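## Task

Carry the yellow tray onto the top of the two-door cabinet beside arm3, and keep the other three trays on the top of the two-door cabinet beside arm1. When finished, everything that each tray holds must still be standing inside that tray.

## Robot and tools

Robots: four identical i2rt Big YAM arms, arm1 to arm4. Each has six revolute joints, a two-finger gripper and a wrist camera sitting on top of the hand. Reach is about 1.0 m from the joint1 axis. Feet (base_link, scene frame, metres; each foot faces its own +x): arm1 at (-3.371, -0.201, 1.041) quat_wxyz (0.053, 0.007, 0.003, 0.999); arm2 at (-0.656, 0.373, 0.886) quat (0.037, 0.002, 0.001, -0.999); arm3 at (0.718, 2.497, 0.934) quat (0.952, 0.002, 0.004, 0.307); arm4 at (0.738, -1.734, 0.916) quat (0.951, 0.005, 0.004, -0.308). arm1 and arm3 are far apart, so a tray probably has to be handed along via arm2 or set down in between. Room cameras cam_arm1 to cam_arm4 are fixed; wrist cameras are armN_cam_wrist.

Frame: one scene frame, origin on the floor, +z up, metres. The hand point lies between the finger pads, roughly 1 cm behind the tips; fingers point along hand +z and open along hand y. Printed hand poses can be off, more so at long reach; hand_target is the pose the held joint targets would give.

Tool move: optional keys arm1, arm2, arm3, arm4 and cameras. Each arm key is an object with joints, target (with optional speed) or both; an arm left out keeps its previous command.
- joints: absolute joint targets by name. joint1_rad -2.879..2.879 (yaw about the foot, positive counter-clockwise seen from above, 0 = along the foot's +x); joint2_rad 0..3.141 (shoulder, 0 = upper arm back and about level, positive raises it then brings it forward); joint3_rad 0..3.019 (elbow, 0 = folded, positive opens); joint4_rad -1.692..1.57 (hand pitch, positive tips fingers up); joint5_rad -1.57..1.57 (sideways swing, positive to the arm's right); joint6_rad -2.094..2.094 (roll, positive clockwise viewed from behind the hand); gripper_m 0..0.093 (fingertip gap in metres). Done tolerances: 0.045, 0.14, 0.09, 0.055, 0.03, 0.035 rad and 0.003 m. Joints travel at different rates, so the hand may sweep a wide arc.
- target: one list of seven numbers [x, y, z, qw, qx, qy, qz], an absolute hand pose in the scene frame, same format as the hand line. The hand follows a straight line from its hand_target toward it. With target, joints may only contain gripper_m, otherwise refused.
- speed: top path speed in m/s, 0.002..0.5, default 0.25; turning capped at twice that in rad/s. Needs target.
All paths in one call start together and finish together (slowest sets the pace), last 0.5 to 10 s, and ignore obstacles and other arms. The controller clips each step to 100 mm and 20 degrees from the measured pose and solves with damped IK, favouring position; expect a centimetre or more of error, lag, and overshoot of speed when the arm is nearly straight.
- cameras: list of camera names or all; empty list means none; omitted means all. Unknown key or name makes the call invalid; out-of-range values are refused, and a refusal cancels later move, wait and finished_scene calls in that reply.

Tool wait: seconds 0..10, plus cameras; no new command. Tool zoom_image: camera and region [x0, y0, x1, y1] in pixels (origin top-left, at most 504 by 504) of that camera's latest image. Tool finished_scene: scene = current scene number; irreversible, the goal must hold without the robots.

Results: per-robot state (joint_positions, Joint velocities, torques, hand, hand_target, statuses) and images; the pictures line gives the image order. The move line says per arm done or its worst status. Arms under as last shown were not commanded and reuse old values. Statuses: off_target (stopped short, maybe still pushing); time_out (each joint keeps a nearby target and keeps pushing, listed in on_its_own; resend reported positions to relax); joint command not followed or pose unreachable (self/arm collision check withheld the motion, may retry later); limit_stop_at_motor_heat (resend the target). on_its_own held at shows a target, not a reading. Torques: N m in joint order, including gravity, with offsets and noise; joints 3 and 4 wrap at plus or minus 28. Velocities within noise means settled.

Gripper: gripping a hard part at full force reads up to 0.005 m under its width (some up to 0.002 over); closed on nothing reads 0.000 to 0.003. Aim about 0.005 m below the touch reading for a firm hold; go less deep on soft items. Release with a target well above the reading.

Cautions: arms keep pushing on contact and can push hard; sustained pushing, holding loads or outstretched poses heat motors (MOTOR HOT at 85 C, fault and collapse at 100 C). Arm-to-arm pressure, including one gripper closing on another's fingers, fails the scene; the clearance check may react late and lets fingers, housings and cameras touch. Keep trays level so their contents stay upright, never release while moving, and do not knock anything onto the floor or out of the work area. Loose objects may get brief pushes. The scene keeps running while you think.

Each tool is called after "Emit:" by a JSON object that holds its "fn" and its "kwargs", one argument or row to a line.

## Session

Emit:
{"fn": "move", "kwargs": {

}}

Scene clock: 0.00 s.
Joint torques (N m): no reading
Motor temperatures (°C): arm1=[23 22 21 24 22 23 21] | arm2=[22 24 22 22 23 22 24] | arm3=[24 25 23 23 25 24 24] | arm4=[22 25 23 21 22 22 24]
Heat: arm1: hottest joint4_rad 24 °C; arm2: hottest joint2_rad 24 °C; arm3: hottest joint2_rad 25 °C; arm4: hottest joint2_rad 25 °C.
Joint velocities: within noise
arm1.joint_positions: joint1_rad=-0.855 joint2_rad=+0.457 joint3_rad=+1.516 joint4_rad=-1.482 joint5_rad=+0.160 joint6_rad=+0.364 gripper_m=+0.09396
arm1.joint_status: not commanded
arm1.hand: x=-3.4087 y=-0.0829 z=+1.6331 quat_wxyz=(-0.218, +0.630, -0.552, -0.501) (m; scene frame)
arm1.hand_target: x=-3.4059 y=-0.0869 z=+1.6395 quat_wxyz=(-0.220, +0.625, -0.549, -0.509) (m; scene frame)
arm1.hand_status: not commanded
arm2.joint_positions: joint1_rad=-0.601 joint2_rad=+0.266 joint3_rad=+1.514 joint4_rad=-1.625 joint5_rad=-0.191 joint6_rad=-0.234 gripper_m=+0.09396
arm2.joint_status: not commanded
arm2.hand: x=-0.6928 y=+0.3543 z=+1.4541 quat_wxyz=(+0.136, -0.823, +0.067, +0.547) (m; scene frame)
arm2.hand_target: x=-0.6897 y=+0.3525 z=+1.4589 quat_wxyz=(+0.139, -0.818, +0.065, +0.554) (m; scene frame)
arm2.hand_status: not commanded
arm3.joint_positions: joint1_rad=+0.777 joint2_rad=+0.424 joint3_rad=+1.674 joint4_rad=-1.435 joint5_rad=-0.206 joint6_rad=+0.485 gripper_m=+0.09396
arm3.joint_status: not commanded
arm3.hand: x=+0.7004 y=+2.5644 z=+1.5999 quat_wxyz=(-0.307, +0.395, -0.658, -0.563) (m; scene frame)
arm3.hand_target: x=+0.6998 y=+2.5602 z=+1.6054 quat_wxyz=(-0.311, +0.393, -0.653, -0.568) (m; scene frame)
arm3.hand_status: not commanded
arm4.joint_positions: joint1_rad=+0.860 joint2_rad=+0.370 joint3_rad=+1.622 joint4_rad=-1.329 joint5_rad=-0.136 joint6_rad=-0.547 gripper_m=+0.09396
arm4.joint_status: not commanded
arm4.hand: x=+0.7918 y=-1.7066 z=+1.5908 quat_wxyz=(-0.677, +0.318, -0.661, +0.052) (m; scene frame)
arm4.hand_target: x=+0.7854 y=-1.7082 z=+1.5954 quat_wxyz=(-0.684, +0.316, -0.656, +0.053) (m; scene frame)
arm4.hand_status: not commanded
pictures: arm1_cam_wrist, arm2_cam_wrist, arm3_cam_wrist, arm4_cam_wrist, cam_arm1, cam_arm2, cam_arm3, cam_arm4
camera_calibration:
arm1_cam_wrist: T_world_to_cam=[[0.908502, 0.3096, -0.280665, 3.58223], [0.153132, -0.871571, -0.465741, 1.21353], [-0.388813, 0.380148, -0.839233, 0.201671], [0, 0, 0, 1]] pos_world=[-3.36188, -0.128047, 1.73984]
arm2_cam_wrist: T_world_to_cam=[[0.260178, 0.95443, 0.146187, -0.369873], [0.836904, -0.147402, -0.527129, 1.40187], [-0.48156, 0.259492, -0.837117, 0.919281], [0, 0, 0, 1]] pos_world=[-0.634313, 0.321111, 1.56258]
arm3_cam_wrist: T_world_to_cam=[[0.865757, -0.0493622, -0.498024, 0.317427], [-0.374507, -0.724004, -0.579277, 3.05004], [-0.331977, 0.688027, -0.645298, -0.37517], [0, 0, 0, 1]] pos_world=[0.742898, 2.48203, 1.68281]
arm4_cam_wrist: T_world_to_cam=[[0.3485, -0.793027, 0.499656, -2.42299], [-0.448678, -0.609175, -0.653906, 0.359714], [0.822943, 0.00370153, -0.568111, 0.384334], [0, 0, 0, 1]] pos_world=[0.689523, -1.70379, 1.66423]

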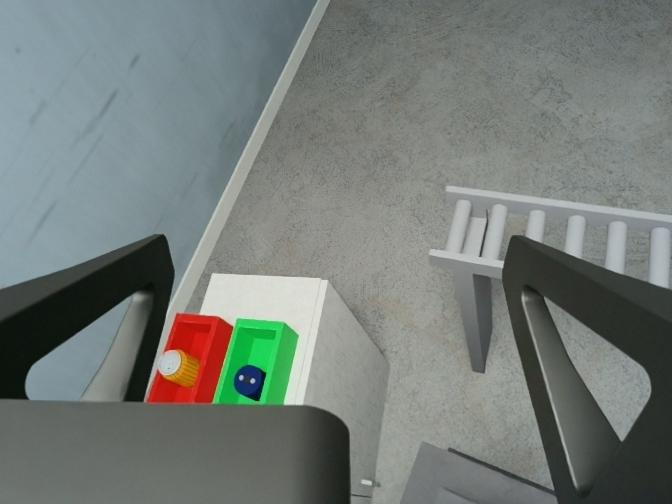

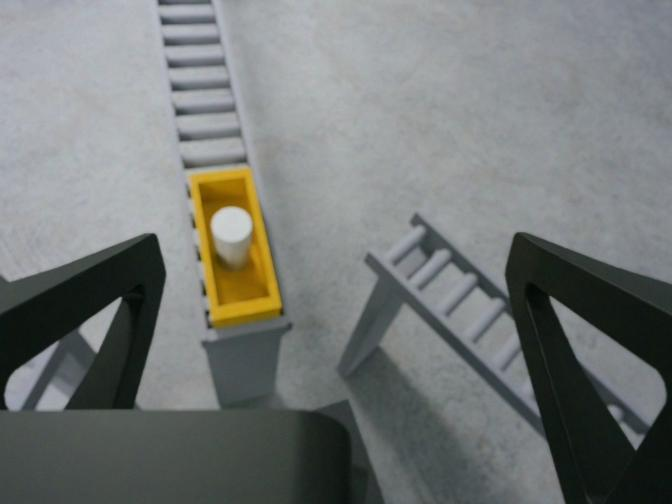

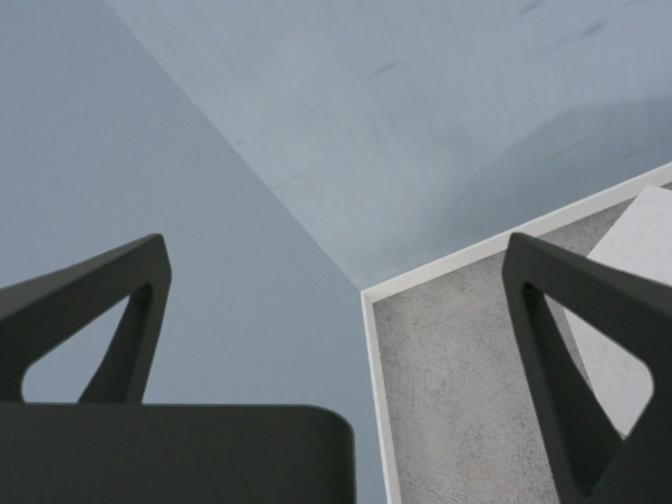

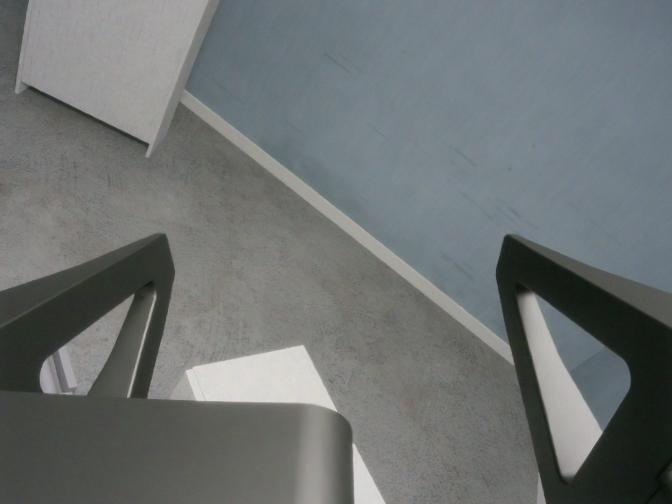

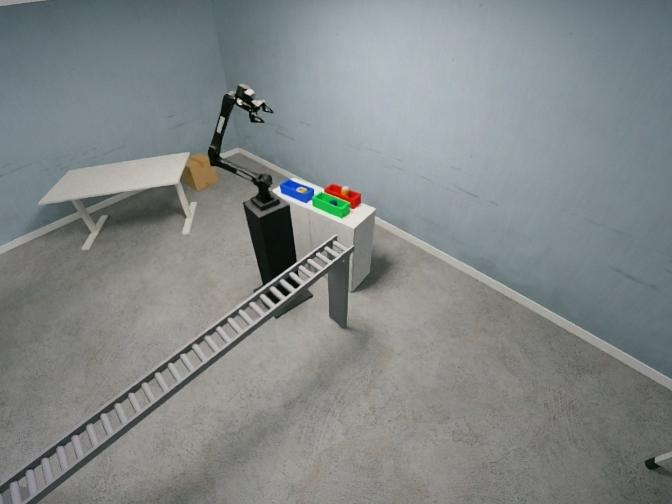

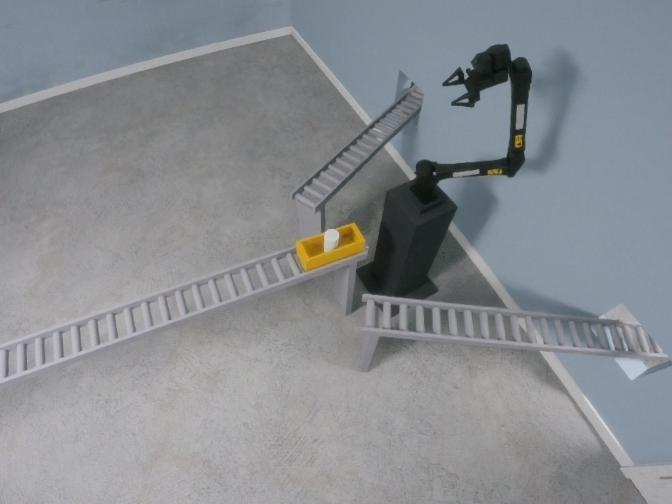

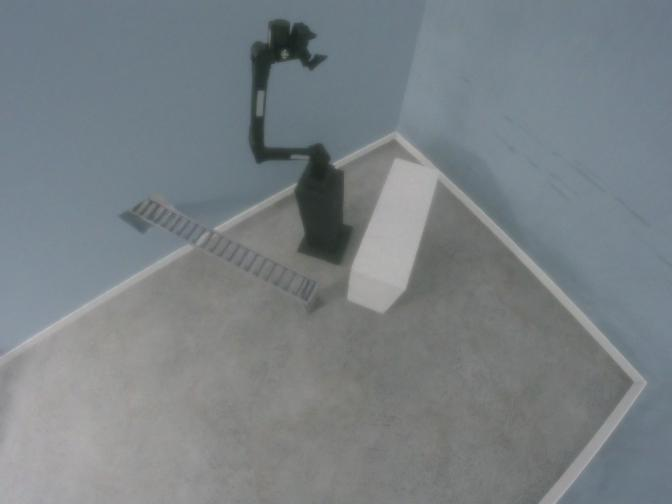

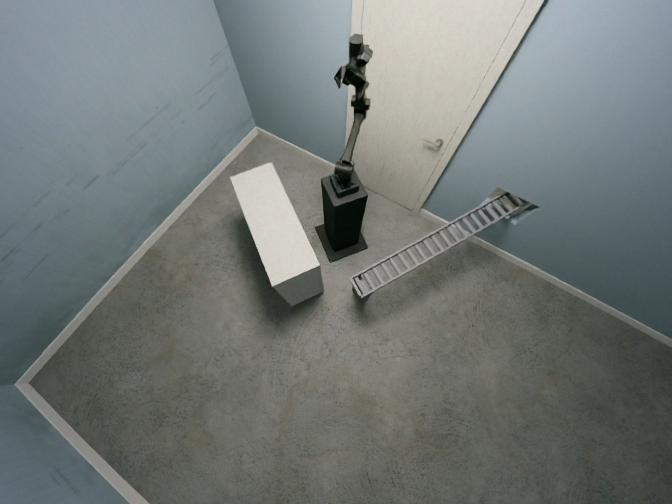

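Emit:
{"fn": "zoom_image", "kwargs": {
  "camera": "arm2_cam_wrist",
  "region": [130, 130, 330, 380]
}}

Emit:
{"fn": "zoom_image", "kwargs": {
  "camera": "cam_arm2",
  "region": [250, 70, 450, 320]
}}

Emit:
{"fn": "zoom_image", "kwargs": {
  "camera": "cam_arm3",
  "region": [100, 110, 450, 330]
}}

Scaled by 2.016 from the camera's 672x504 image, which has a finer 960x720 frame.

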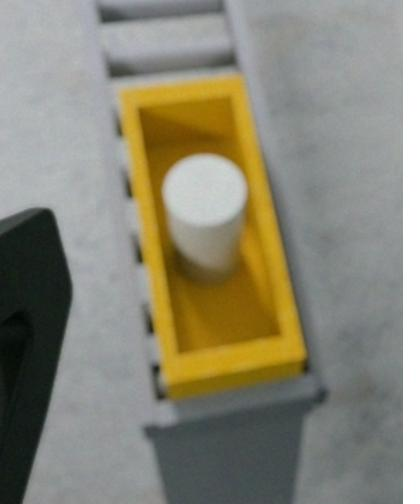

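Scaled by 2.016 from the camera's 672x504 image, which has a finer 960x720 frame.

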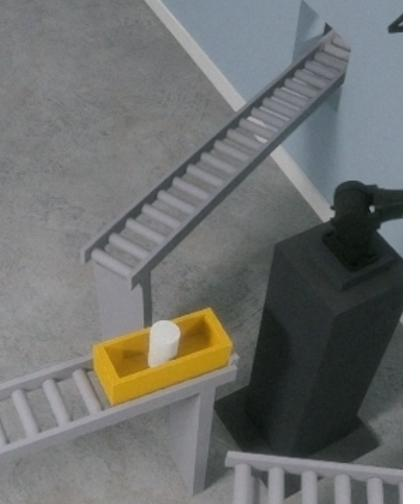

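Scaled by 1.440 from the camera's 672x504 image, which has a finer 960x720 frame.

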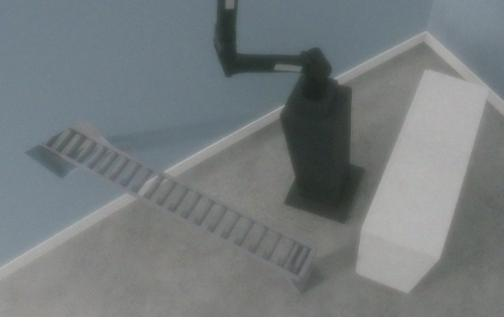

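Emit:
{"fn": "move", "kwargs": {
  "arm2": {"target":[-1.11,0.33,0.98,0,1,0,0],"joints":{"gripper_m":0.085},"speed":0.3},
  "cameras": ["arm2_cam_wrist","cam_arm2"]
}}

Scene clock: 6.27 s.
Joint torques (N m): arm1=[-0.21 5.89 7.12 1.8 0.04 0.09] | arm2=[-0.38 -15.97 12.31 0.05 -0.1 0.18] | arm3=[0.21 7.12 4.27 1.96 -0.03 -0.01] | arm4=[-1.55 7.36 5.82 2.63 -0.06 -0.08]
Motor temperatures (°C): arm1=[23 22 22 24 22 23 21] | arm2=[22 25 23 22 23 22 24] | arm3=[24 25 23 23 25 24 24] | arm4=[22 25 24 21 22 22 24]
Heat: arm1: hottest joint4_rad 24 °C; arm2: hottest joint2_rad 25 °C; arm3: hottest joint2_rad 25 °C; arm4: hottest joint2_rad 25 °C.
move: arm2 off_target
Joint velocities: within noise
arm1, arm3, arm4: as last shown
arm2.joint_positions: joint1_rad=+0.019 joint2_rad=+1.609 joint3_rad=+1.132 joint4_rad=-1.109 joint5_rad=+0.001 joint6_rad=+0.076 gripper_m=+0.08513
arm2.joint_status: all done
arm2.hand: x=-1.0947 y=+0.3330 z=+0.9696 quat_wxyz=(+0.002, -1.000, -0.008, -0.009) (m; scene frame)
arm2.hand_target: x=-1.1091 y=+0.3305 z=+0.9815 quat_wxyz=(+0.001, -1.000, -0.003, +0.002) (m; scene frame)
arm2.hand_status: off_target (0.019 m and 1.4 deg from the pose sent, 0.632 m and 69.2 deg at the start; pose on its path clipped on 36 of 96 steps; a joint's target at an end of its range on 11 of 96 steps)
pictures: arm2_cam_wrist, cam_arm2
camera_calibration:
arm2_cam_wrist: T_world_to_cam=[[-0.0109603, 0.99993, 0.00456431, -0.348792], [0.796265, 0.00596666, 0.604919, 0.286471], [0.604849, 0.0102645, -0.796274, 1.55837], [0, 0, 0, 1]] pos_world=[-1.17451, 0.331062, 1.06919]

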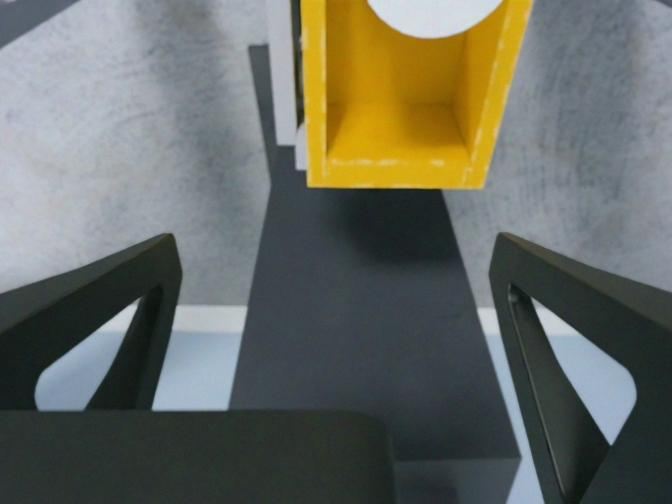

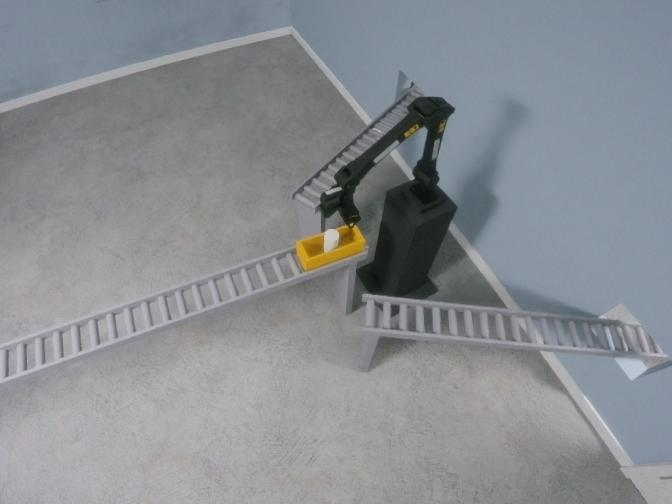

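Emit:
{"fn": "move", "kwargs": {
  "arm2": {"target":[-1.225,0.309,0.885,0,1,0,0],"joints":{"gripper_m":0.055},"speed":0.25},
  "cameras": ["arm2_cam_wrist","cam_arm2"]
}}

Emit:
{"fn": "zoom_image", "kwargs": {
  "camera": "cam_arm2",
  "region": [270, 150, 400, 300]
}}

Scene clock: 14.93 s.
Joint torques (N m): arm1=[-0.03 5.25 7.09 1.73 0.06 0.06] | arm2=[0.56 -21.66 11.63 0.76 -0.13 0.15] | arm3=[0.15 7.18 4.27 1.98 -0.03 -0.01] | arm4=[-2.26 7.65 5.98 2.43 -0.07 -0.08]
Motor temperatures (°C): arm1=[23 22 23 24 22 23 21] | arm2=[22 25 26 22 23 22 24] | arm3=[24 26 24 23 25 24 24] | arm4=[22 25 24 21 22 22 24]
Heat: arm1: hottest joint4_rad 24 °C; arm2: hottest joint3_rad 26 °C; arm3: hottest joint2_rad 26 °C; arm4: hottest joint2_rad 25 °C.
move: arm2 off_target
Joint velocities: within noise
arm1, arm3, arm4: as last shown
arm2.joint_positions: joint1_rad=+0.024 joint2_rad=+1.992 joint3_rad=+1.421 joint4_rad=-1.030 joint5_rad=-0.001 joint6_rad=+0.099 gripper_m=+0.05513
arm2.joint_status: all done
arm2.hand: x=-1.2063 y=+0.3197 z=+0.8801 quat_wxyz=(+0.003, -1.000, +0.001, -0.017) (m; scene frame)
arm2.hand_target: x=-1.2241 y=+0.3089 z=+0.8854 quat_wxyz=(+0.000, -1.000, -0.001, +0.000) (m; scene frame)
arm2.hand_status: off_target (0.022 m and 2.0 deg from the pose sent, 0.157 m and 1.4 deg at the start)
pictures: arm2_cam_wrist, cam_arm2
camera_calibration:
arm2_cam_wrist: T_world_to_cam=[[0.00680369, 0.999964, 0.00502953, -0.315337], [0.786713, -0.00845739, 0.617261, 0.411755], [0.617281, -0.000242854, -0.786743, 1.56473], [0, 0, 0, 1]] pos_world=[-1.28767, 0.319188, 0.978468]

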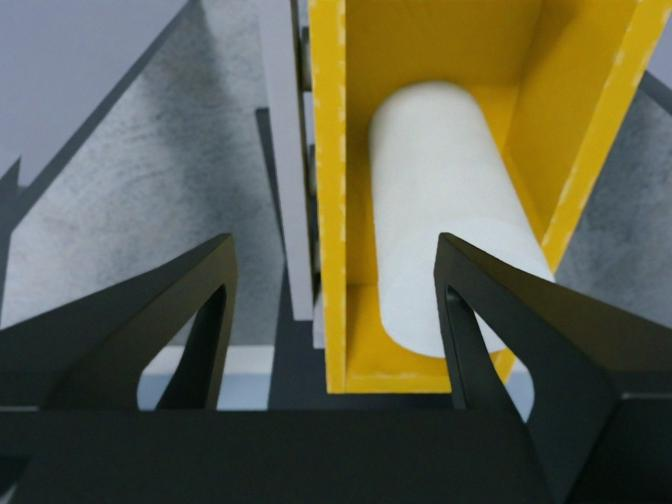

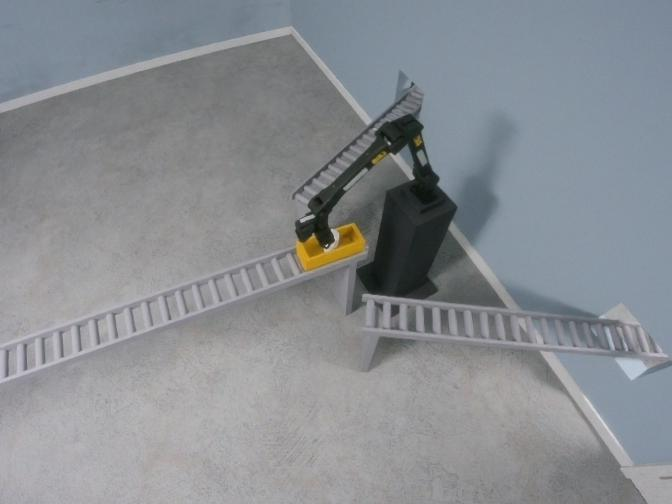

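Scaled by 3.360 from the camera's 672x504 image, which has a finer 960x720 frame.

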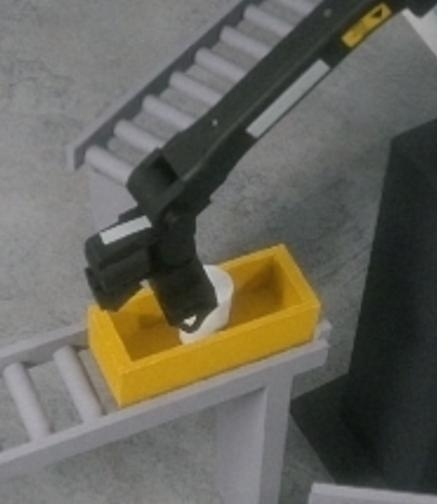

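Emit:
{"fn": "move", "kwargs": {
  "arm2": {"target":[-1.243,0.309,0.80,0,1,0,0],"speed":0.15},
  "cameras": ["arm2_cam_wrist","cam_arm2"]
}}

Emit:
{"fn": "zoom_image", "kwargs": {
  "camera": "cam_arm2",
  "region": [270, 150, 400, 300]
}}

Scene clock: 17.13 s.
Joint torques (N m): arm1=[-0.21 5.19 7.04 1.81 0.06 0.07] | arm2=[0.26 -23.53 10.36 1.18 -0.12 0.14] | arm3=[0.21 7.12 4.27 1.95 -0.03 0] | arm4=[-1.67 7.53 5.85 2.54 -0.03 -0.1]
Motor temperatures (°C): arm1=[23 22 23 24 22 23 21] | arm2=[22 25 26 22 23 22 24] | arm3=[24 26 24 23 25 24 24] | arm4=[22 25 24 21 22 22 24]
Heat: arm1: hottest joint4_rad 24 °C; arm2: hottest joint3_rad 26 °C; arm3: hottest joint2_rad 26 °C; arm4: hottest joint2_rad 25 °C.
move: arm2 off_target
Joint velocities: within noise
arm1, arm3, arm4: as last shown
arm2.joint_positions: joint1_rad=+0.024 joint2_rad=+2.162 joint3_rad=+1.452 joint4_rad=-0.901 joint5_rad=-0.004 joint6_rad=+0.099 gripper_m=+0.05513
arm2.joint_status: not commanded
arm2.hand: x=-1.2223 y=+0.3178 z=+0.7964 quat_wxyz=(+0.002, -1.000, +0.001, -0.022) (m; scene frame)
arm2.hand_target: x=-1.2420 y=+0.3085 z=+0.8005 quat_wxyz=(-0.002, -1.000, +0.000, +0.000) (m; scene frame)
arm2.hand_status: off_target (0.023 m and 2.5 deg from the pose sent, 0.089 m and 2.0 deg at the start)
pictures: arm2_cam_wrist, cam_arm2
camera_calibration:
arm2_cam_wrist: T_world_to_cam=[[0.00686324, 0.999972, 0.00302227, -0.311234], [0.780296, -0.00724559, 0.625368, 0.461307], [0.625372, -0.00193378, -0.780324, 1.51411], [0, 0, 0, 1]] pos_world=[-1.3047, 0.317495, 0.893952]

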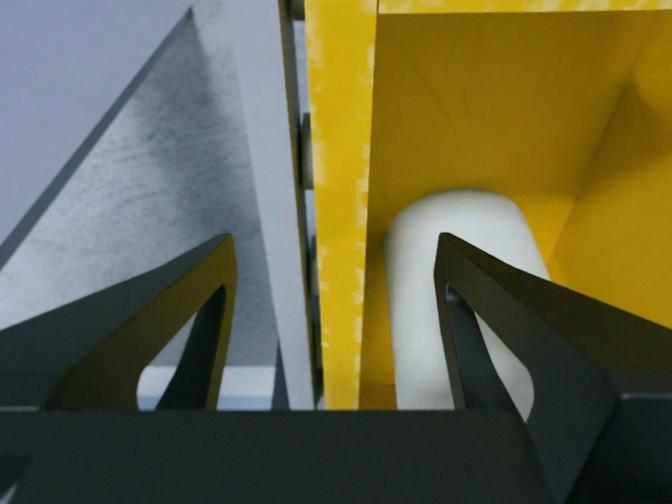

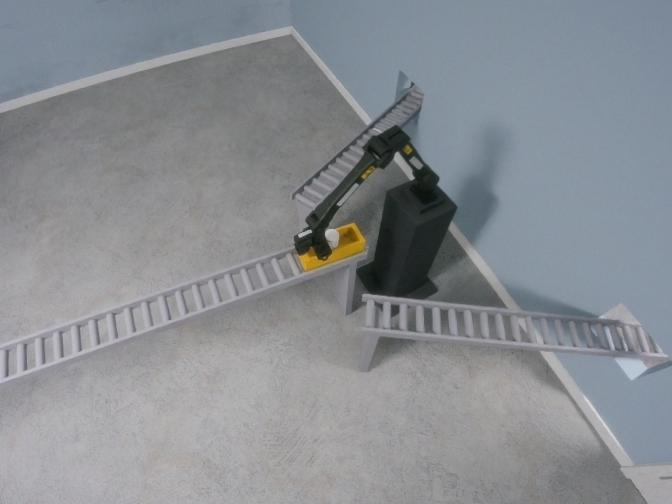

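Scaled by 3.360 from the camera's 672x504 image, which has a finer 960x720 frame.

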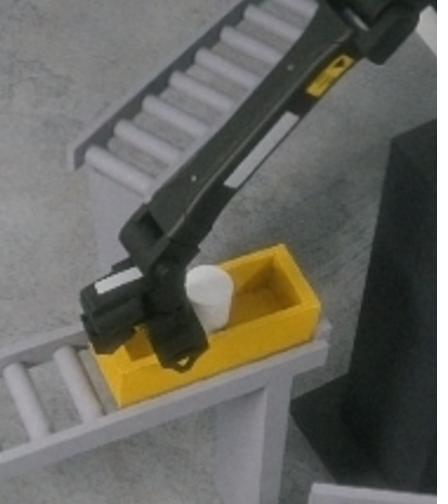

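Emit:
{"fn": "move", "kwargs": {
  "arm2": {"target":[-1.237,0.312,0.744,0,1,0,0],"speed":0.12},
  "cameras": ["arm2_cam_wrist","cam_arm2"]
}}

Emit:
{"fn": "zoom_image", "kwargs": {
  "camera": "cam_arm2",
  "region": [270, 150, 400, 300]
}}

Scene clock: 18.67 s.
Joint torques (N m): arm1=[-0.26 5.54 7.05 1.74 0.04 0.07] | arm2=[0.09 -24 7.75 1.17 -0.02 0.1] | arm3=[0.21 7.12 4.26 1.96 -0.03 -0.01] | arm4=[-1.96 8.12 5.98 2.66 -0.07 -0.14]
Motor temperatures (°C): arm1=[23 22 23 24 22 23 21] | arm2=[22 25 26 22 23 22 24] | arm3=[24 26 24 23 25 24 24] | arm4=[22 26 24 21 22 22 24]
Heat: arm1: hottest joint4_rad 24 °C; arm2: hottest joint3_rad 26 °C; arm3: hottest joint2_rad 26 °C; arm4: hottest joint2_rad 26 °C.
move: arm2 done
Joint velocities: within noise
arm1, arm3, arm4: as last shown
arm2.joint_positions: joint1_rad=+0.024 joint2_rad=+2.250 joint3_rad=+1.452 joint4_rad=-0.788 joint5_rad=-0.004 joint6_rad=+0.099 gripper_m=+0.05513
arm2.joint_status: not commanded
arm2.hand: x=-1.2286 y=+0.3173 z=+0.7471 quat_wxyz=(+0.000, -1.000, +0.001, -0.009) (m; scene frame)
arm2.hand_target: x=-1.2370 y=+0.3120 z=+0.7442 quat_wxyz=(+0.000, -1.000, +0.000, +0.000) (m; scene frame)
arm2.hand_status: done (0.010 m and 1.1 deg from the pose sent, 0.055 m and 2.5 deg at the start)
pictures: arm2_cam_wrist, cam_arm2
camera_calibration:
arm2_cam_wrist: T_world_to_cam=[[0.00687585, 0.999976, 0.000426938, -0.30856], [0.795917, -0.0057312, 0.605379, 0.530778], [0.605367, -0.00382269, -0.795937, 1.46718], [0, 0, 0, 1]] pos_world=[-1.30852, 0.317204, 0.846592]

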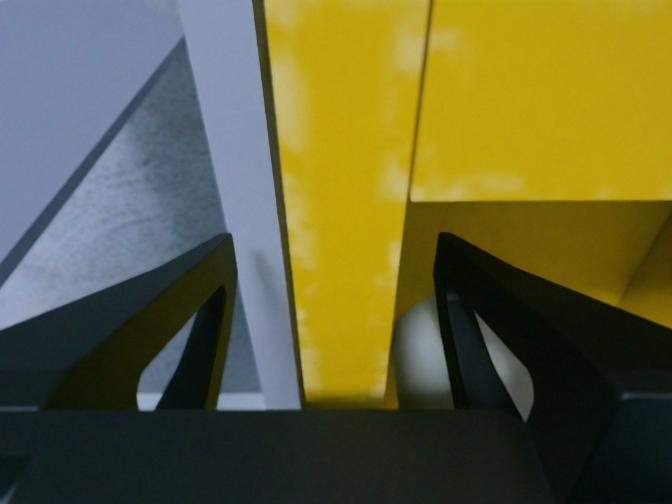

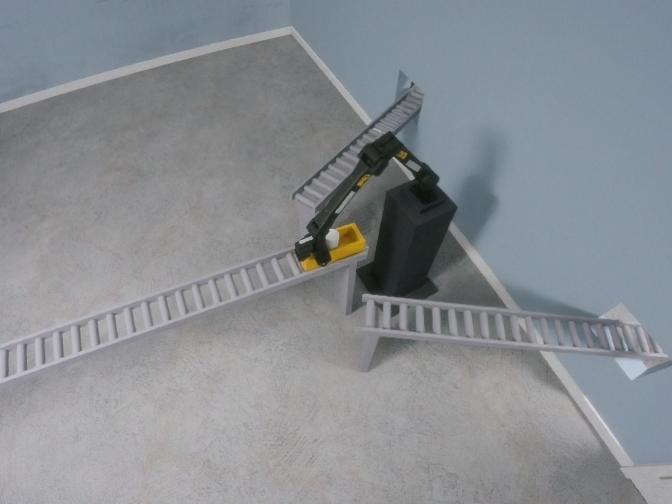

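Scaled by 3.360 from the camera's 672x504 image, which has a finer 960x720 frame.

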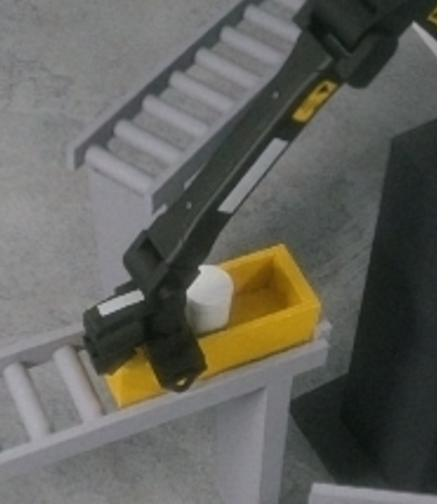

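Emit:
{"fn": "move", "kwargs": {
  "arm2": {"target":[-1.237,0.312,0.760,0,1,0,0],"speed":0.12},
  "cameras": []
}}

Emit:
{"fn": "move", "kwargs": {
  "arm2": {"joints":{"gripper_m":0.022}},
  "cameras": []
}}

Emit:
{"fn": "move", "kwargs": {
  "arm2": {"joints":{"gripper_m":0.004}},
  "cameras": ["arm2_cam_wrist"]
}}

Scene clock: 20.13 s.
Joint torques (N m): arm1=[-0.32 5.6 7.05 1.83 0.04 0.07] | arm2=[0.09 -26.34 7.65 0.18 -0.03 0.1] | arm3=[0.21 7.06 4.27 1.96 -0.03 0] | arm4=[-1.67 7.59 5.83 2.48 -0.03 -0.04]
Motor temperatures (°C): arm1=[23 22 23 24 22 23 21] | arm2=[22 25 26 22 23 22 24] | arm3=[24 26 24 23 25 24 24] | arm4=[22 26 24 21 22 22 24]
Heat: arm1: hottest joint4_rad 24 °C; arm2: hottest joint3_rad 26 °C; arm3: hottest joint2_rad 26 °C; arm4: hottest joint2_rad 26 °C.
move: arm2 off_target
Joint velocities: within noise
arm1, arm3, arm4: as last shown
arm2.joint_positions: joint1_rad=+0.024 joint2_rad=+2.248 joint3_rad=+1.452 joint4_rad=-0.788 joint5_rad=-0.004 joint6_rad=+0.099 gripper_m=+0.05513
arm2.joint_status: not commanded
arm2.hand: x=-1.2292 y=+0.3172 z=+0.7484 quat_wxyz=(+0.000, -1.000, +0.001, -0.008) (m; scene frame)
arm2.hand_target: x=-1.2369 y=+0.3120 z=+0.7600 quat_wxyz=(+0.000, -1.000, +0.000, +0.000) (m; scene frame)
arm2.hand_status: off_target (0.015 m and 0.9 deg from the pose sent, 0.016 m and 1.1 deg at the start)
pictures: none
No camera images: "cameras" was empty.

Scene clock: 20.77 s.
Joint torques (N m): arm1=[-0.21 5.19 7.08 1.81 0.04 0.06] | arm2=[0.21 -26.11 7.66 0.16 -0.01 0.11] | arm3=[0.21 7.12 4.27 1.96 -0.03 0] | arm4=[-1.73 8.06 5.9 2.52 -0.05 -0.1]
Motor temperatures (°C): arm1=[23 22 24 24 22 23 21] | arm2=[22 26 26 22 23 22 24] | arm3=[24 26 24 23 25 24 24] | arm4=[22 26 25 21 22 22 24]
Heat: arm1: hottest joint3_rad 24 °C; arm2: hottest joint2_rad 26 °C; arm3: hottest joint2_rad 26 °C; arm4: hottest joint2_rad 26 °C.
move: arm2 done
Joint velocities: within noise
arm1, arm3, arm4: as last shown
arm2.joint_positions: joint1_rad=+0.024 joint2_rad=+2.248 joint3_rad=+1.452 joint4_rad=-0.788 joint5_rad=-0.004 joint6_rad=+0.099 gripper_m=+0.02223
arm2.joint_status: all done
arm2.hand: x=-1.2292 y=+0.3172 z=+0.7484 quat_wxyz=(+0.000, -1.000, +0.001, -0.008) (m; scene frame)
arm2.hand_target: x=-1.2369 y=+0.3120 z=+0.7600 quat_wxyz=(+0.000, -1.000, +0.000, +0.000) (m; scene frame)
arm2.hand_status: not commanded
pictures: none
No camera images: "cameras" was empty.

Scene clock: 21.27 s.
Joint torques (N m): arm1=[-0.15 5.6 7.16 1.76 0.06 0.07] | arm2=[0.03 -26.17 7.58 0.12 -0.09 0.12] | arm3=[0.15 7.12 4.27 1.95 -0.03 0] | arm4=[-1.79 8.06 5.89 2.45 -0.02 -0.08]
Motor temperatures (°C): arm1=[23 22 24 24 22 23 21] | arm2=[22 26 26 22 23 22 24] | arm3=[24 26 24 23 25 24 24] | arm4=[22 26 25 21 22 22 24]
Heat: arm1: hottest joint3_rad 24 °C; arm2: hottest joint2_rad 26 °C; arm3: hottest joint2_rad 26 °C; arm4: hottest joint2_rad 26 °C.
move: arm2 off_target
Joint velocities: within noise
arm1, arm3, arm4: as last shown
arm2.joint_positions: joint1_rad=+0.024 joint2_rad=+2.248 joint3_rad=+1.452 joint4_rad=-0.788 joint5_rad=+0.002 joint6_rad=+0.098 gripper_m=+0.01196
arm2.joint_status: gripper_m off_target (ended at +0.01199, target +0.00400)
arm2.hand: x=-1.2293 y=+0.3183 z=+0.7484 quat_wxyz=(+0.003, -1.000, +0.000, -0.008) (m; scene frame)
arm2.hand_target: x=-1.2369 y=+0.3127 z=+0.7599 quat_wxyz=(+0.002, -1.000, +0.000, +0.000) (m; scene frame)
arm2.hand_status: not commanded
pictures: arm2_cam_wrist
camera_calibration:
arm2_cam_wrist: T_world_to_cam=[[0.00515749, 0.999967, 0.00623302, -0.316006], [0.79766, -0.00787304, 0.603056, 0.535112], [0.603085, 0.00186158, -0.797674, 1.46529], [0, 0, 0, 1]] pos_world=[-1.3089, 0.317481, 0.848095]

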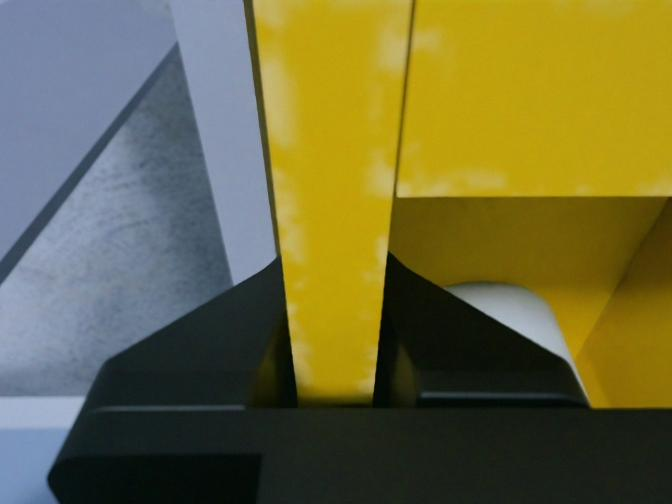

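Emit:
{"fn": "move", "kwargs": {
  "arm2": {"target":[-1.23,0.322,0.84,0,1,0,0],"speed":0.06},
  "cameras": ["arm2_cam_wrist","cam_arm2"]
}}

Emit:
{"fn": "zoom_image", "kwargs": {
  "camera": "cam_arm2",
  "region": [250, 130, 420, 310]
}}

Scene clock: 23.43 s.
Joint torques (N m): arm1=[-0.09 5.48 6.99 1.74 0.06 0.08] | arm2=[-1.67 -28.63 7.15 -0.29 0.02 -0.03] | arm3=[0.21 7.18 4.29 1.95 -0.03 0] | arm4=[-1.85 7.71 6 2.44 -0.08 -0.08]
Motor temperatures (°C): arm1=[23 22 24 24 22 23 21] | arm2=[22 26 26 22 23 22 24] | arm3=[24 26 24 23 25 24 24] | arm4=[22 26 25 21 22 22 24]
Heat: arm1: hottest joint3_rad 24 °C; arm2: hottest joint2_rad 26 °C; arm3: hottest joint2_rad 26 °C; arm4: hottest joint2_rad 26 °C.
move: arm2 off_target
Joint velocities: within noise
arm1.joint_positions: joint1_rad=-0.855 joint2_rad=+0.457 joint3_rad=+1.516 joint4_rad=-1.482 joint5_rad=+0.160 joint6_rad=+0.364 gripper_m=+0.09396
arm1.joint_status: not commanded
arm1.hand: x=-3.4087 y=-0.0829 z=+1.6331 quat_wxyz=(-0.218, +0.630, -0.552, -0.501) (m; scene frame)
arm1.hand_target: x=-3.4059 y=-0.0869 z=+1.6395 quat_wxyz=(-0.220, +0.625, -0.549, -0.509) (m; scene frame)
arm1.hand_status: not commanded
arm2.joint_positions: joint1_rad=+0.024 joint2_rad=+2.123 joint3_rad=+1.452 joint4_rad=-0.900 joint5_rad=-0.013 joint6_rad=+0.098 gripper_m=+0.01196
arm2.joint_status: not commanded
arm2.hand: x=-1.2306 y=+0.3153 z=+0.8179 quat_wxyz=(-0.005, -1.000, +0.000, -0.002) (m; scene frame)
arm2.hand_target: x=-1.2321 y=+0.3201 z=+0.8394 quat_wxyz=(-0.005, -1.000, +0.000, +0.004) (m; scene frame)
arm2.hand_status: off_target (0.023 m and 0.6 deg from the pose sent, 0.092 m and 1.0 deg at the start)
arm3.joint_positions: joint1_rad=+0.777 joint2_rad=+0.424 joint3_rad=+1.674 joint4_rad=-1.435 joint5_rad=-0.206 joint6_rad=+0.485 gripper_m=+0.09396
arm3.joint_status: not commanded
arm3.hand: x=+0.7004 y=+2.5644 z=+1.5999 quat_wxyz=(-0.307, +0.395, -0.658, -0.563) (m; scene frame)
arm3.hand_target: x=+0.6998 y=+2.5602 z=+1.6054 quat_wxyz=(-0.311, +0.393, -0.653, -0.568) (m; scene frame)
arm3.hand_status: not commanded
arm4.joint_positions: joint1_rad=+0.860 joint2_rad=+0.370 joint3_rad=+1.622 joint4_rad=-1.329 joint5_rad=-0.136 joint6_rad=-0.547 gripper_m=+0.09396
arm4.joint_status: not commanded
arm4.hand: x=+0.7918 y=-1.7066 z=+1.5908 quat_wxyz=(-0.677, +0.318, -0.661, +0.052) (m; scene frame)
arm4.hand_target: x=+0.7854 y=-1.7082 z=+1.5954 quat_wxyz=(-0.684, +0.316, -0.656, +0.053) (m; scene frame)
arm4.hand_status: not commanded
pictures: arm2_cam_wrist, cam_arm2
camera_calibration:
arm2_cam_wrist: T_world_to_cam=[[0.00534508, 0.999933, -0.0103077, -0.299752], [0.804347, 0.00182523, 0.594158, 0.506703], [0.594136, -0.0114668, -0.804283, 1.52019], [0, 0, 0, 1]] pos_world=[-1.30917, 0.316239, 0.918515]

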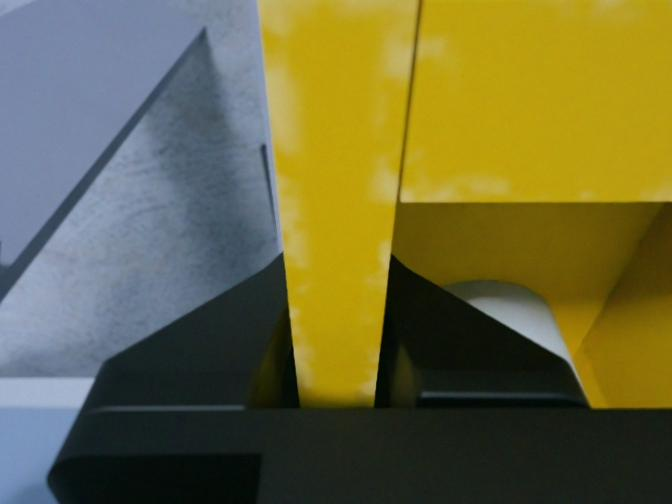

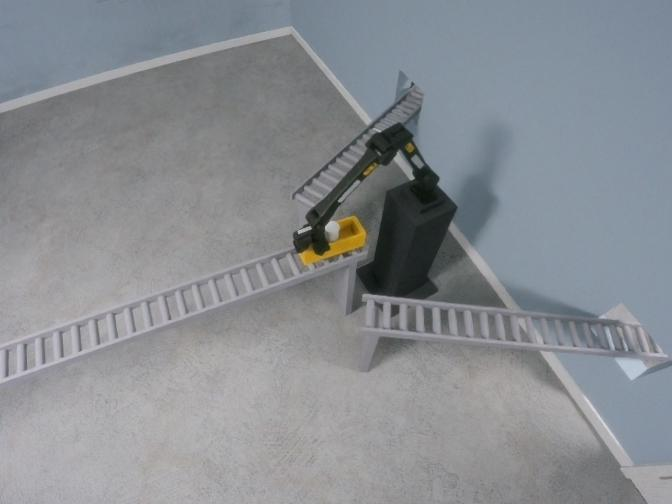

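Scaled by 2.800 from the camera's 672x504 image, which has a finer 960x720 frame.

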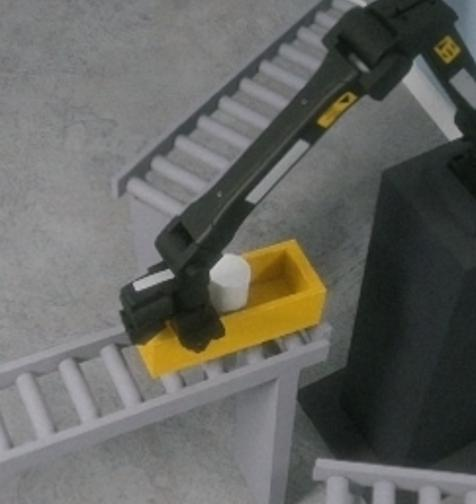

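Emit:
{"fn": "move", "kwargs": {
  "arm2": {"target":[-1.0,0.72,0.88,0,0.968,0.25,0],"speed":0.14},
  "cameras": ["arm2_cam_wrist","cam_arm2"]
}}

Emit:
{"fn": "zoom_image", "kwargs": {
  "camera": "cam_arm2",
  "region": [270, 70, 440, 250]
}}

Scene clock: 28.60 s.
Joint torques (N m): arm1=[0.03 5.95 7.09 1.84 0.03 0.07] | arm2=[-1.08 -21.07 11.64 -0.08 0.02 0] | arm3=[0.15 7.12 4.26 1.95 -0.03 -0.01] | arm4=[-1.67 7 5.81 2.5 -0.02 -0.09]
Motor temperatures (°C): arm1=[23 22 24 24 22 23 21] | arm2=[22 27 26 22 23 22 25] | arm3=[24 26 24 23 25 24 24] | arm4=[22 26 25 21 22 22 24]
Heat: arm1: hottest joint3_rad 24 °C; arm2: hottest joint2_rad 27 °C; arm3: hottest joint2_rad 26 °C; arm4: hottest joint2_rad 26 °C.
move: arm2 off_target
Joint velocities: within noise
arm1, arm3, arm4: as last shown
arm2.joint_positions: joint1_rad=-0.860 joint2_rad=+1.862 joint3_rad=+1.112 joint4_rad=-0.888 joint5_rad=-0.007 joint6_rad=-1.288 gripper_m=+0.01196
arm2.joint_status: not commanded
arm2.hand: x=-0.9803 y=+0.6975 z=+0.8540 quat_wxyz=(-0.029, -0.968, -0.247, -0.016) (m; scene frame)
arm2.hand_target: x=-0.9977 y=+0.7185 z=+0.8805 quat_wxyz=(-0.001, -0.968, -0.250, -0.002) (m; scene frame)
arm2.hand_status: off_target (0.040 m and 3.9 deg from the pose sent, 0.470 m and 29.0 deg at the start)
pictures: arm2_cam_wrist, cam_arm2
camera_calibration:
arm2_cam_wrist: T_world_to_cam=[[-0.473443, 0.8784, -0.0653055, -1.02043], [0.682772, 0.412821, 0.602828, -0.130162], [0.556484, 0.240816, -0.795194, 1.18421], [0, 0, 0, 1]] pos_world=[-1.05324, 0.664905, 0.9535]

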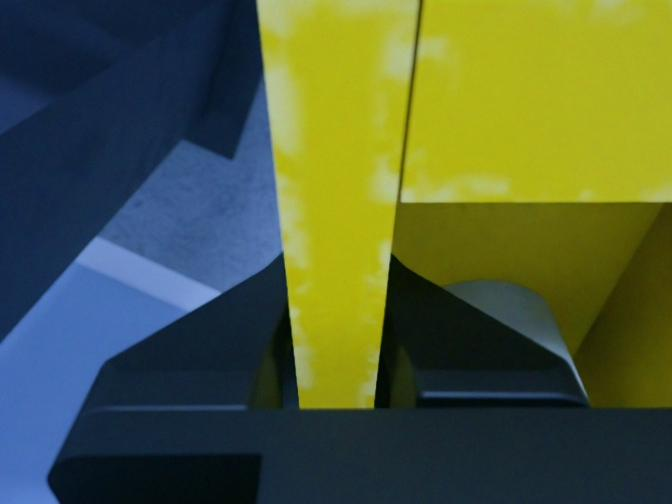

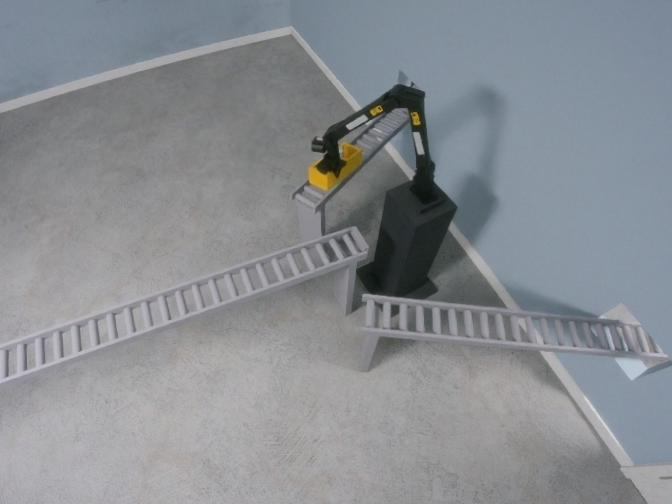

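Scaled by 2.800 from the camera's 672x504 image, which has a finer 960x720 frame.

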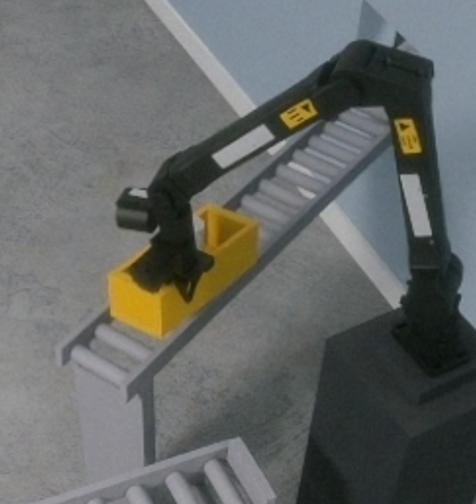

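Emit:
{"fn": "zoom_image", "kwargs": {
  "camera": "cam_arm2",
  "region": [285, 130, 375, 220]
}}

Scaled by 5.600 from the camera's 672x504 image, which has a finer 960x720 frame.

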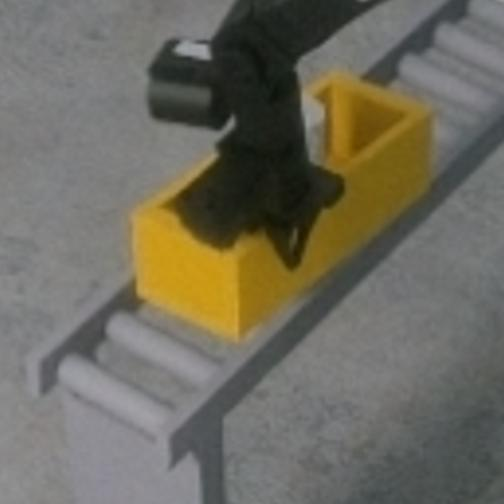

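Emit:
{"fn": "move", "kwargs": {
  "arm2": {"target":[-1.011,0.745,0.835,-0.029,0.9632,0.267,-0.008],"speed":0.1},
  "cameras": ["cam_arm2"]
}}

Emit:
{"fn": "zoom_image", "kwargs": {
  "camera": "cam_arm2",
  "region": [285, 130, 375, 220]
}}

Scene clock: 32.07 s.
Joint torques (N m): arm1=[0.26 5.25 7.16 1.89 0.06 0.09] | arm2=[-2.08 -21.07 10.8 1.11 0.29 -0.05] | arm3=[0.21 7.12 4.27 1.96 -0.03 -0.01] | arm4=[-2.08 7.18 5.89 2.41 -0.06 -0.06]
Motor temperatures (°C): arm1=[23 22 25 24 22 23 21] | arm2=[22 27 27 22 23 22 25] | arm3=[24 26 25 23 25 24 24] | arm4=[22 26 25 21 22 22 24]
Heat: arm1: hottest joint3_rad 25 °C; arm2: hottest joint2_rad 27 °C; arm3: hottest joint2_rad 26 °C; arm4: hottest joint2_rad 26 °C.
move: arm2 off_target
Joint velocities: within noise
arm1, arm3, arm4: as last shown
arm2.joint_positions: joint1_rad=-0.863 joint2_rad=+1.952 joint3_rad=+1.125 joint4_rad=-0.770 joint5_rad=-0.001 joint6_rad=-1.337 gripper_m=+0.01195
arm2.joint_status: not commanded
arm2.hand: x=-0.9920 y=+0.7129 z=+0.8155 quat_wxyz=(-0.011, -0.963, -0.270, -0.008) (m; scene frame)
arm2.hand_target: x=-1.0093 y=+0.7438 z=+0.8365 quat_wxyz=(+0.029, -0.963, -0.267, +0.007) (m; scene frame)
arm2.hand_status: off_target (0.042 m and 4.9 deg from the pose sent, 0.060 m and 7.6 deg at the start)
pictures: cam_arm2

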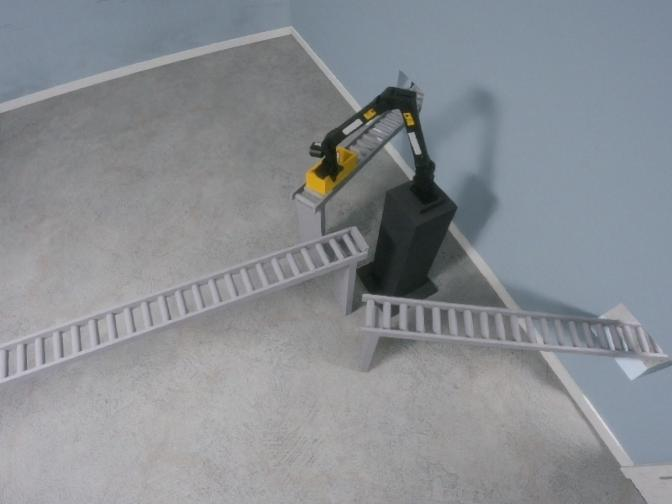

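Scaled by 5.600 from the camera's 672x504 image, which has a finer 960x720 frame.

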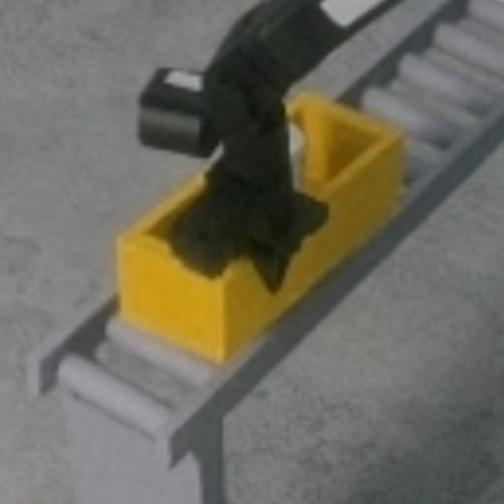

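Emit:
{"fn": "move", "kwargs": {
  "arm2": {"target":[-1.013,0.751,0.808,-0.029,0.9572,0.288,-0.009],"speed":0.08},
  "cameras": ["cam_arm2"]
}}

Emit:
{"fn": "zoom_image", "kwargs": {
  "camera": "cam_arm2",
  "region": [285, 130, 375, 220]
}}

Scene clock: 33.90 s.
Joint torques (N m): arm1=[-0.21 5.54 7.12 1.77 0.07 0.06] | arm2=[-1.85 -21.71 10.29 1.18 0.11 -0.04] | arm3=[0.21 7.12 4.27 1.98 -0.03 0] | arm4=[-1.26 7.88 6.09 2.67 -0.07 -0.09]
Motor temperatures (°C): arm1=[23 22 25 24 22 23 21] | arm2=[22 28 27 22 23 22 25] | arm3=[24 26 25 23 25 24 24] | arm4=[22 26 25 21 22 22 24]
Heat: arm1: hottest joint3_rad 25 °C; arm2: hottest joint2_rad 28 °C; arm3: hottest joint2_rad 26 °C; arm4: hottest joint2_rad 26 °C.
move: arm2 off_target
Joint velocities: within noise
arm1, arm3, arm4: as last shown
arm2.joint_positions: joint1_rad=-0.869 joint2_rad=+2.014 joint3_rad=+1.135 joint4_rad=-0.714 joint5_rad=-0.001 joint6_rad=-1.384 gripper_m=+0.01195
arm2.joint_status: not commanded
arm2.hand: x=-0.9941 y=+0.7193 z=+0.7894 quat_wxyz=(-0.009, -0.957, -0.290, -0.007) (m; scene frame)
arm2.hand_target: x=-1.0120 y=+0.7500 z=+0.8095 quat_wxyz=(+0.030, -0.957, -0.288, +0.009) (m; scene frame)
arm2.hand_status: off_target (0.041 m and 4.8 deg from the pose sent, 0.044 m and 5.4 deg at the start)
pictures: cam_arm2

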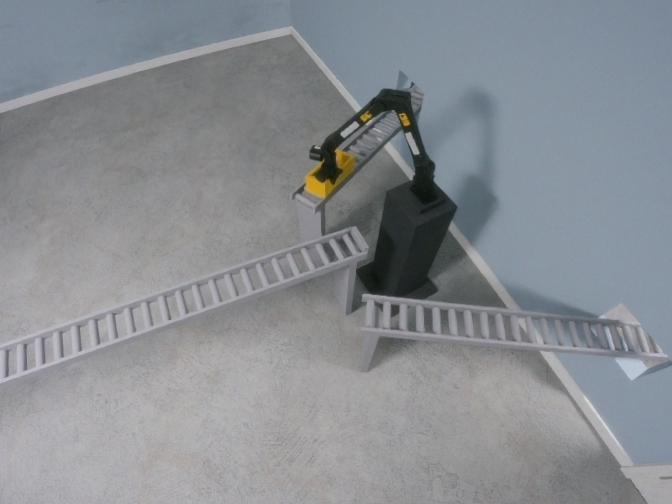

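Scaled by 5.600 from the camera's 672x504 image, which has a finer 960x720 frame.

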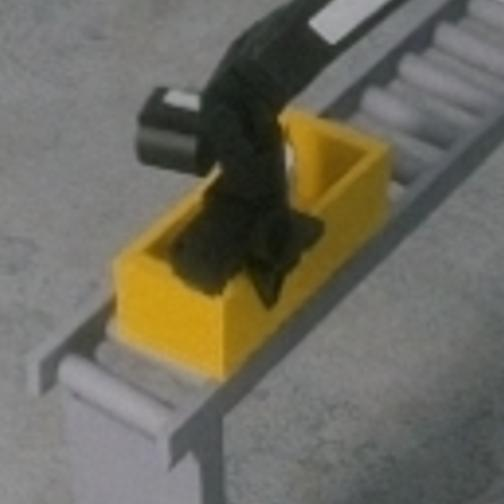

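Emit:
{"fn": "move", "kwargs": {
  "arm2": {"target":[-1.024,0.768,0.795,-0.029,0.9572,0.288,-0.009],"speed":0.08},
  "cameras": ["cam_arm2"]
}}

Emit:
{"fn": "zoom_image", "kwargs": {
  "camera": "cam_arm2",
  "region": [285, 130, 375, 220]
}}

Scene clock: 35.30 s.
Joint torques (N m): arm1=[-0.38 5.3 7.09 1.8 0.06 0.08] | arm2=[-1.49 -22.53 10.43 1.06 0.1 -0.06] | arm3=[0.21 7.12 4.26 1.96 -0.03 0] | arm4=[-1.38 7.77 5.86 2.37 -0.07 -0.06]
Motor temperatures (°C): arm1=[23 22 25 24 22 23 21] | arm2=[22 28 27 22 23 22 25] | arm3=[24 26 25 23 25 24 24] | arm4=[22 26 25 21 22 22 24]
Heat: arm1: hottest joint3_rad 25 °C; arm2: hottest joint2_rad 28 °C; arm3: hottest joint2_rad 26 °C; arm4: hottest joint2_rad 26 °C.
move: arm2 off_target
Joint velocities: within noise
arm1, arm3, arm4: as last shown
arm2.joint_positions: joint1_rad=-0.876 joint2_rad=+2.072 joint3_rad=+1.198 joint4_rad=-0.714 joint5_rad=-0.001 joint6_rad=-1.394 gripper_m=+0.01195
arm2.joint_status: not commanded
arm2.hand: x=-1.0057 y=+0.7365 z=+0.7771 quat_wxyz=(-0.007, -0.957, -0.291, -0.006) (m; scene frame)
arm2.hand_target: x=-1.0227 y=+0.7668 z=+0.7963 quat_wxyz=(+0.029, -0.957, -0.289, +0.008) (m; scene frame)
arm2.hand_status: off_target (0.041 m and 4.5 deg from the pose sent, 0.057 m and 4.8 deg at the start)
pictures: cam_arm2

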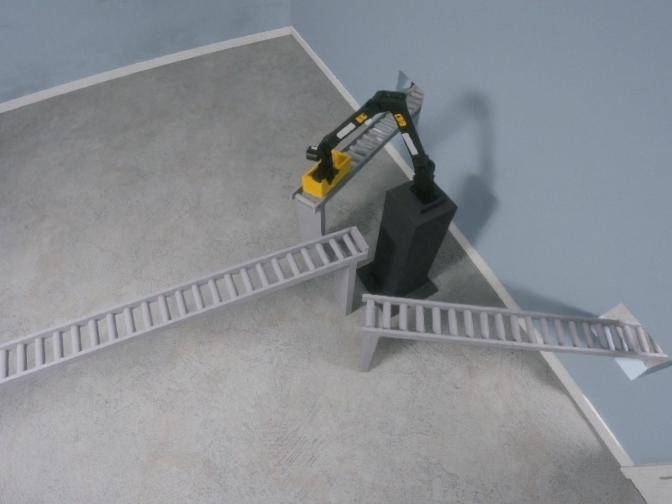

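Scaled by 5.600 from the camera's 672x504 image, which has a finer 960x720 frame.

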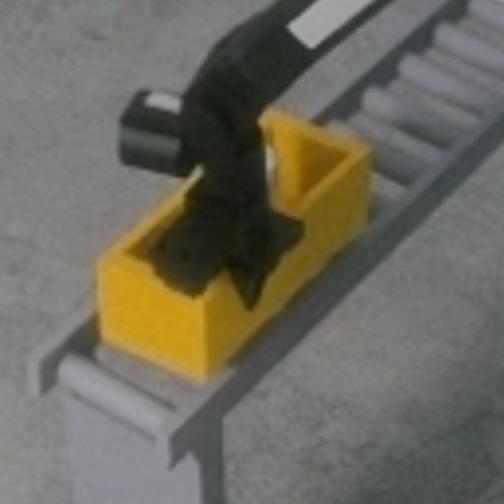

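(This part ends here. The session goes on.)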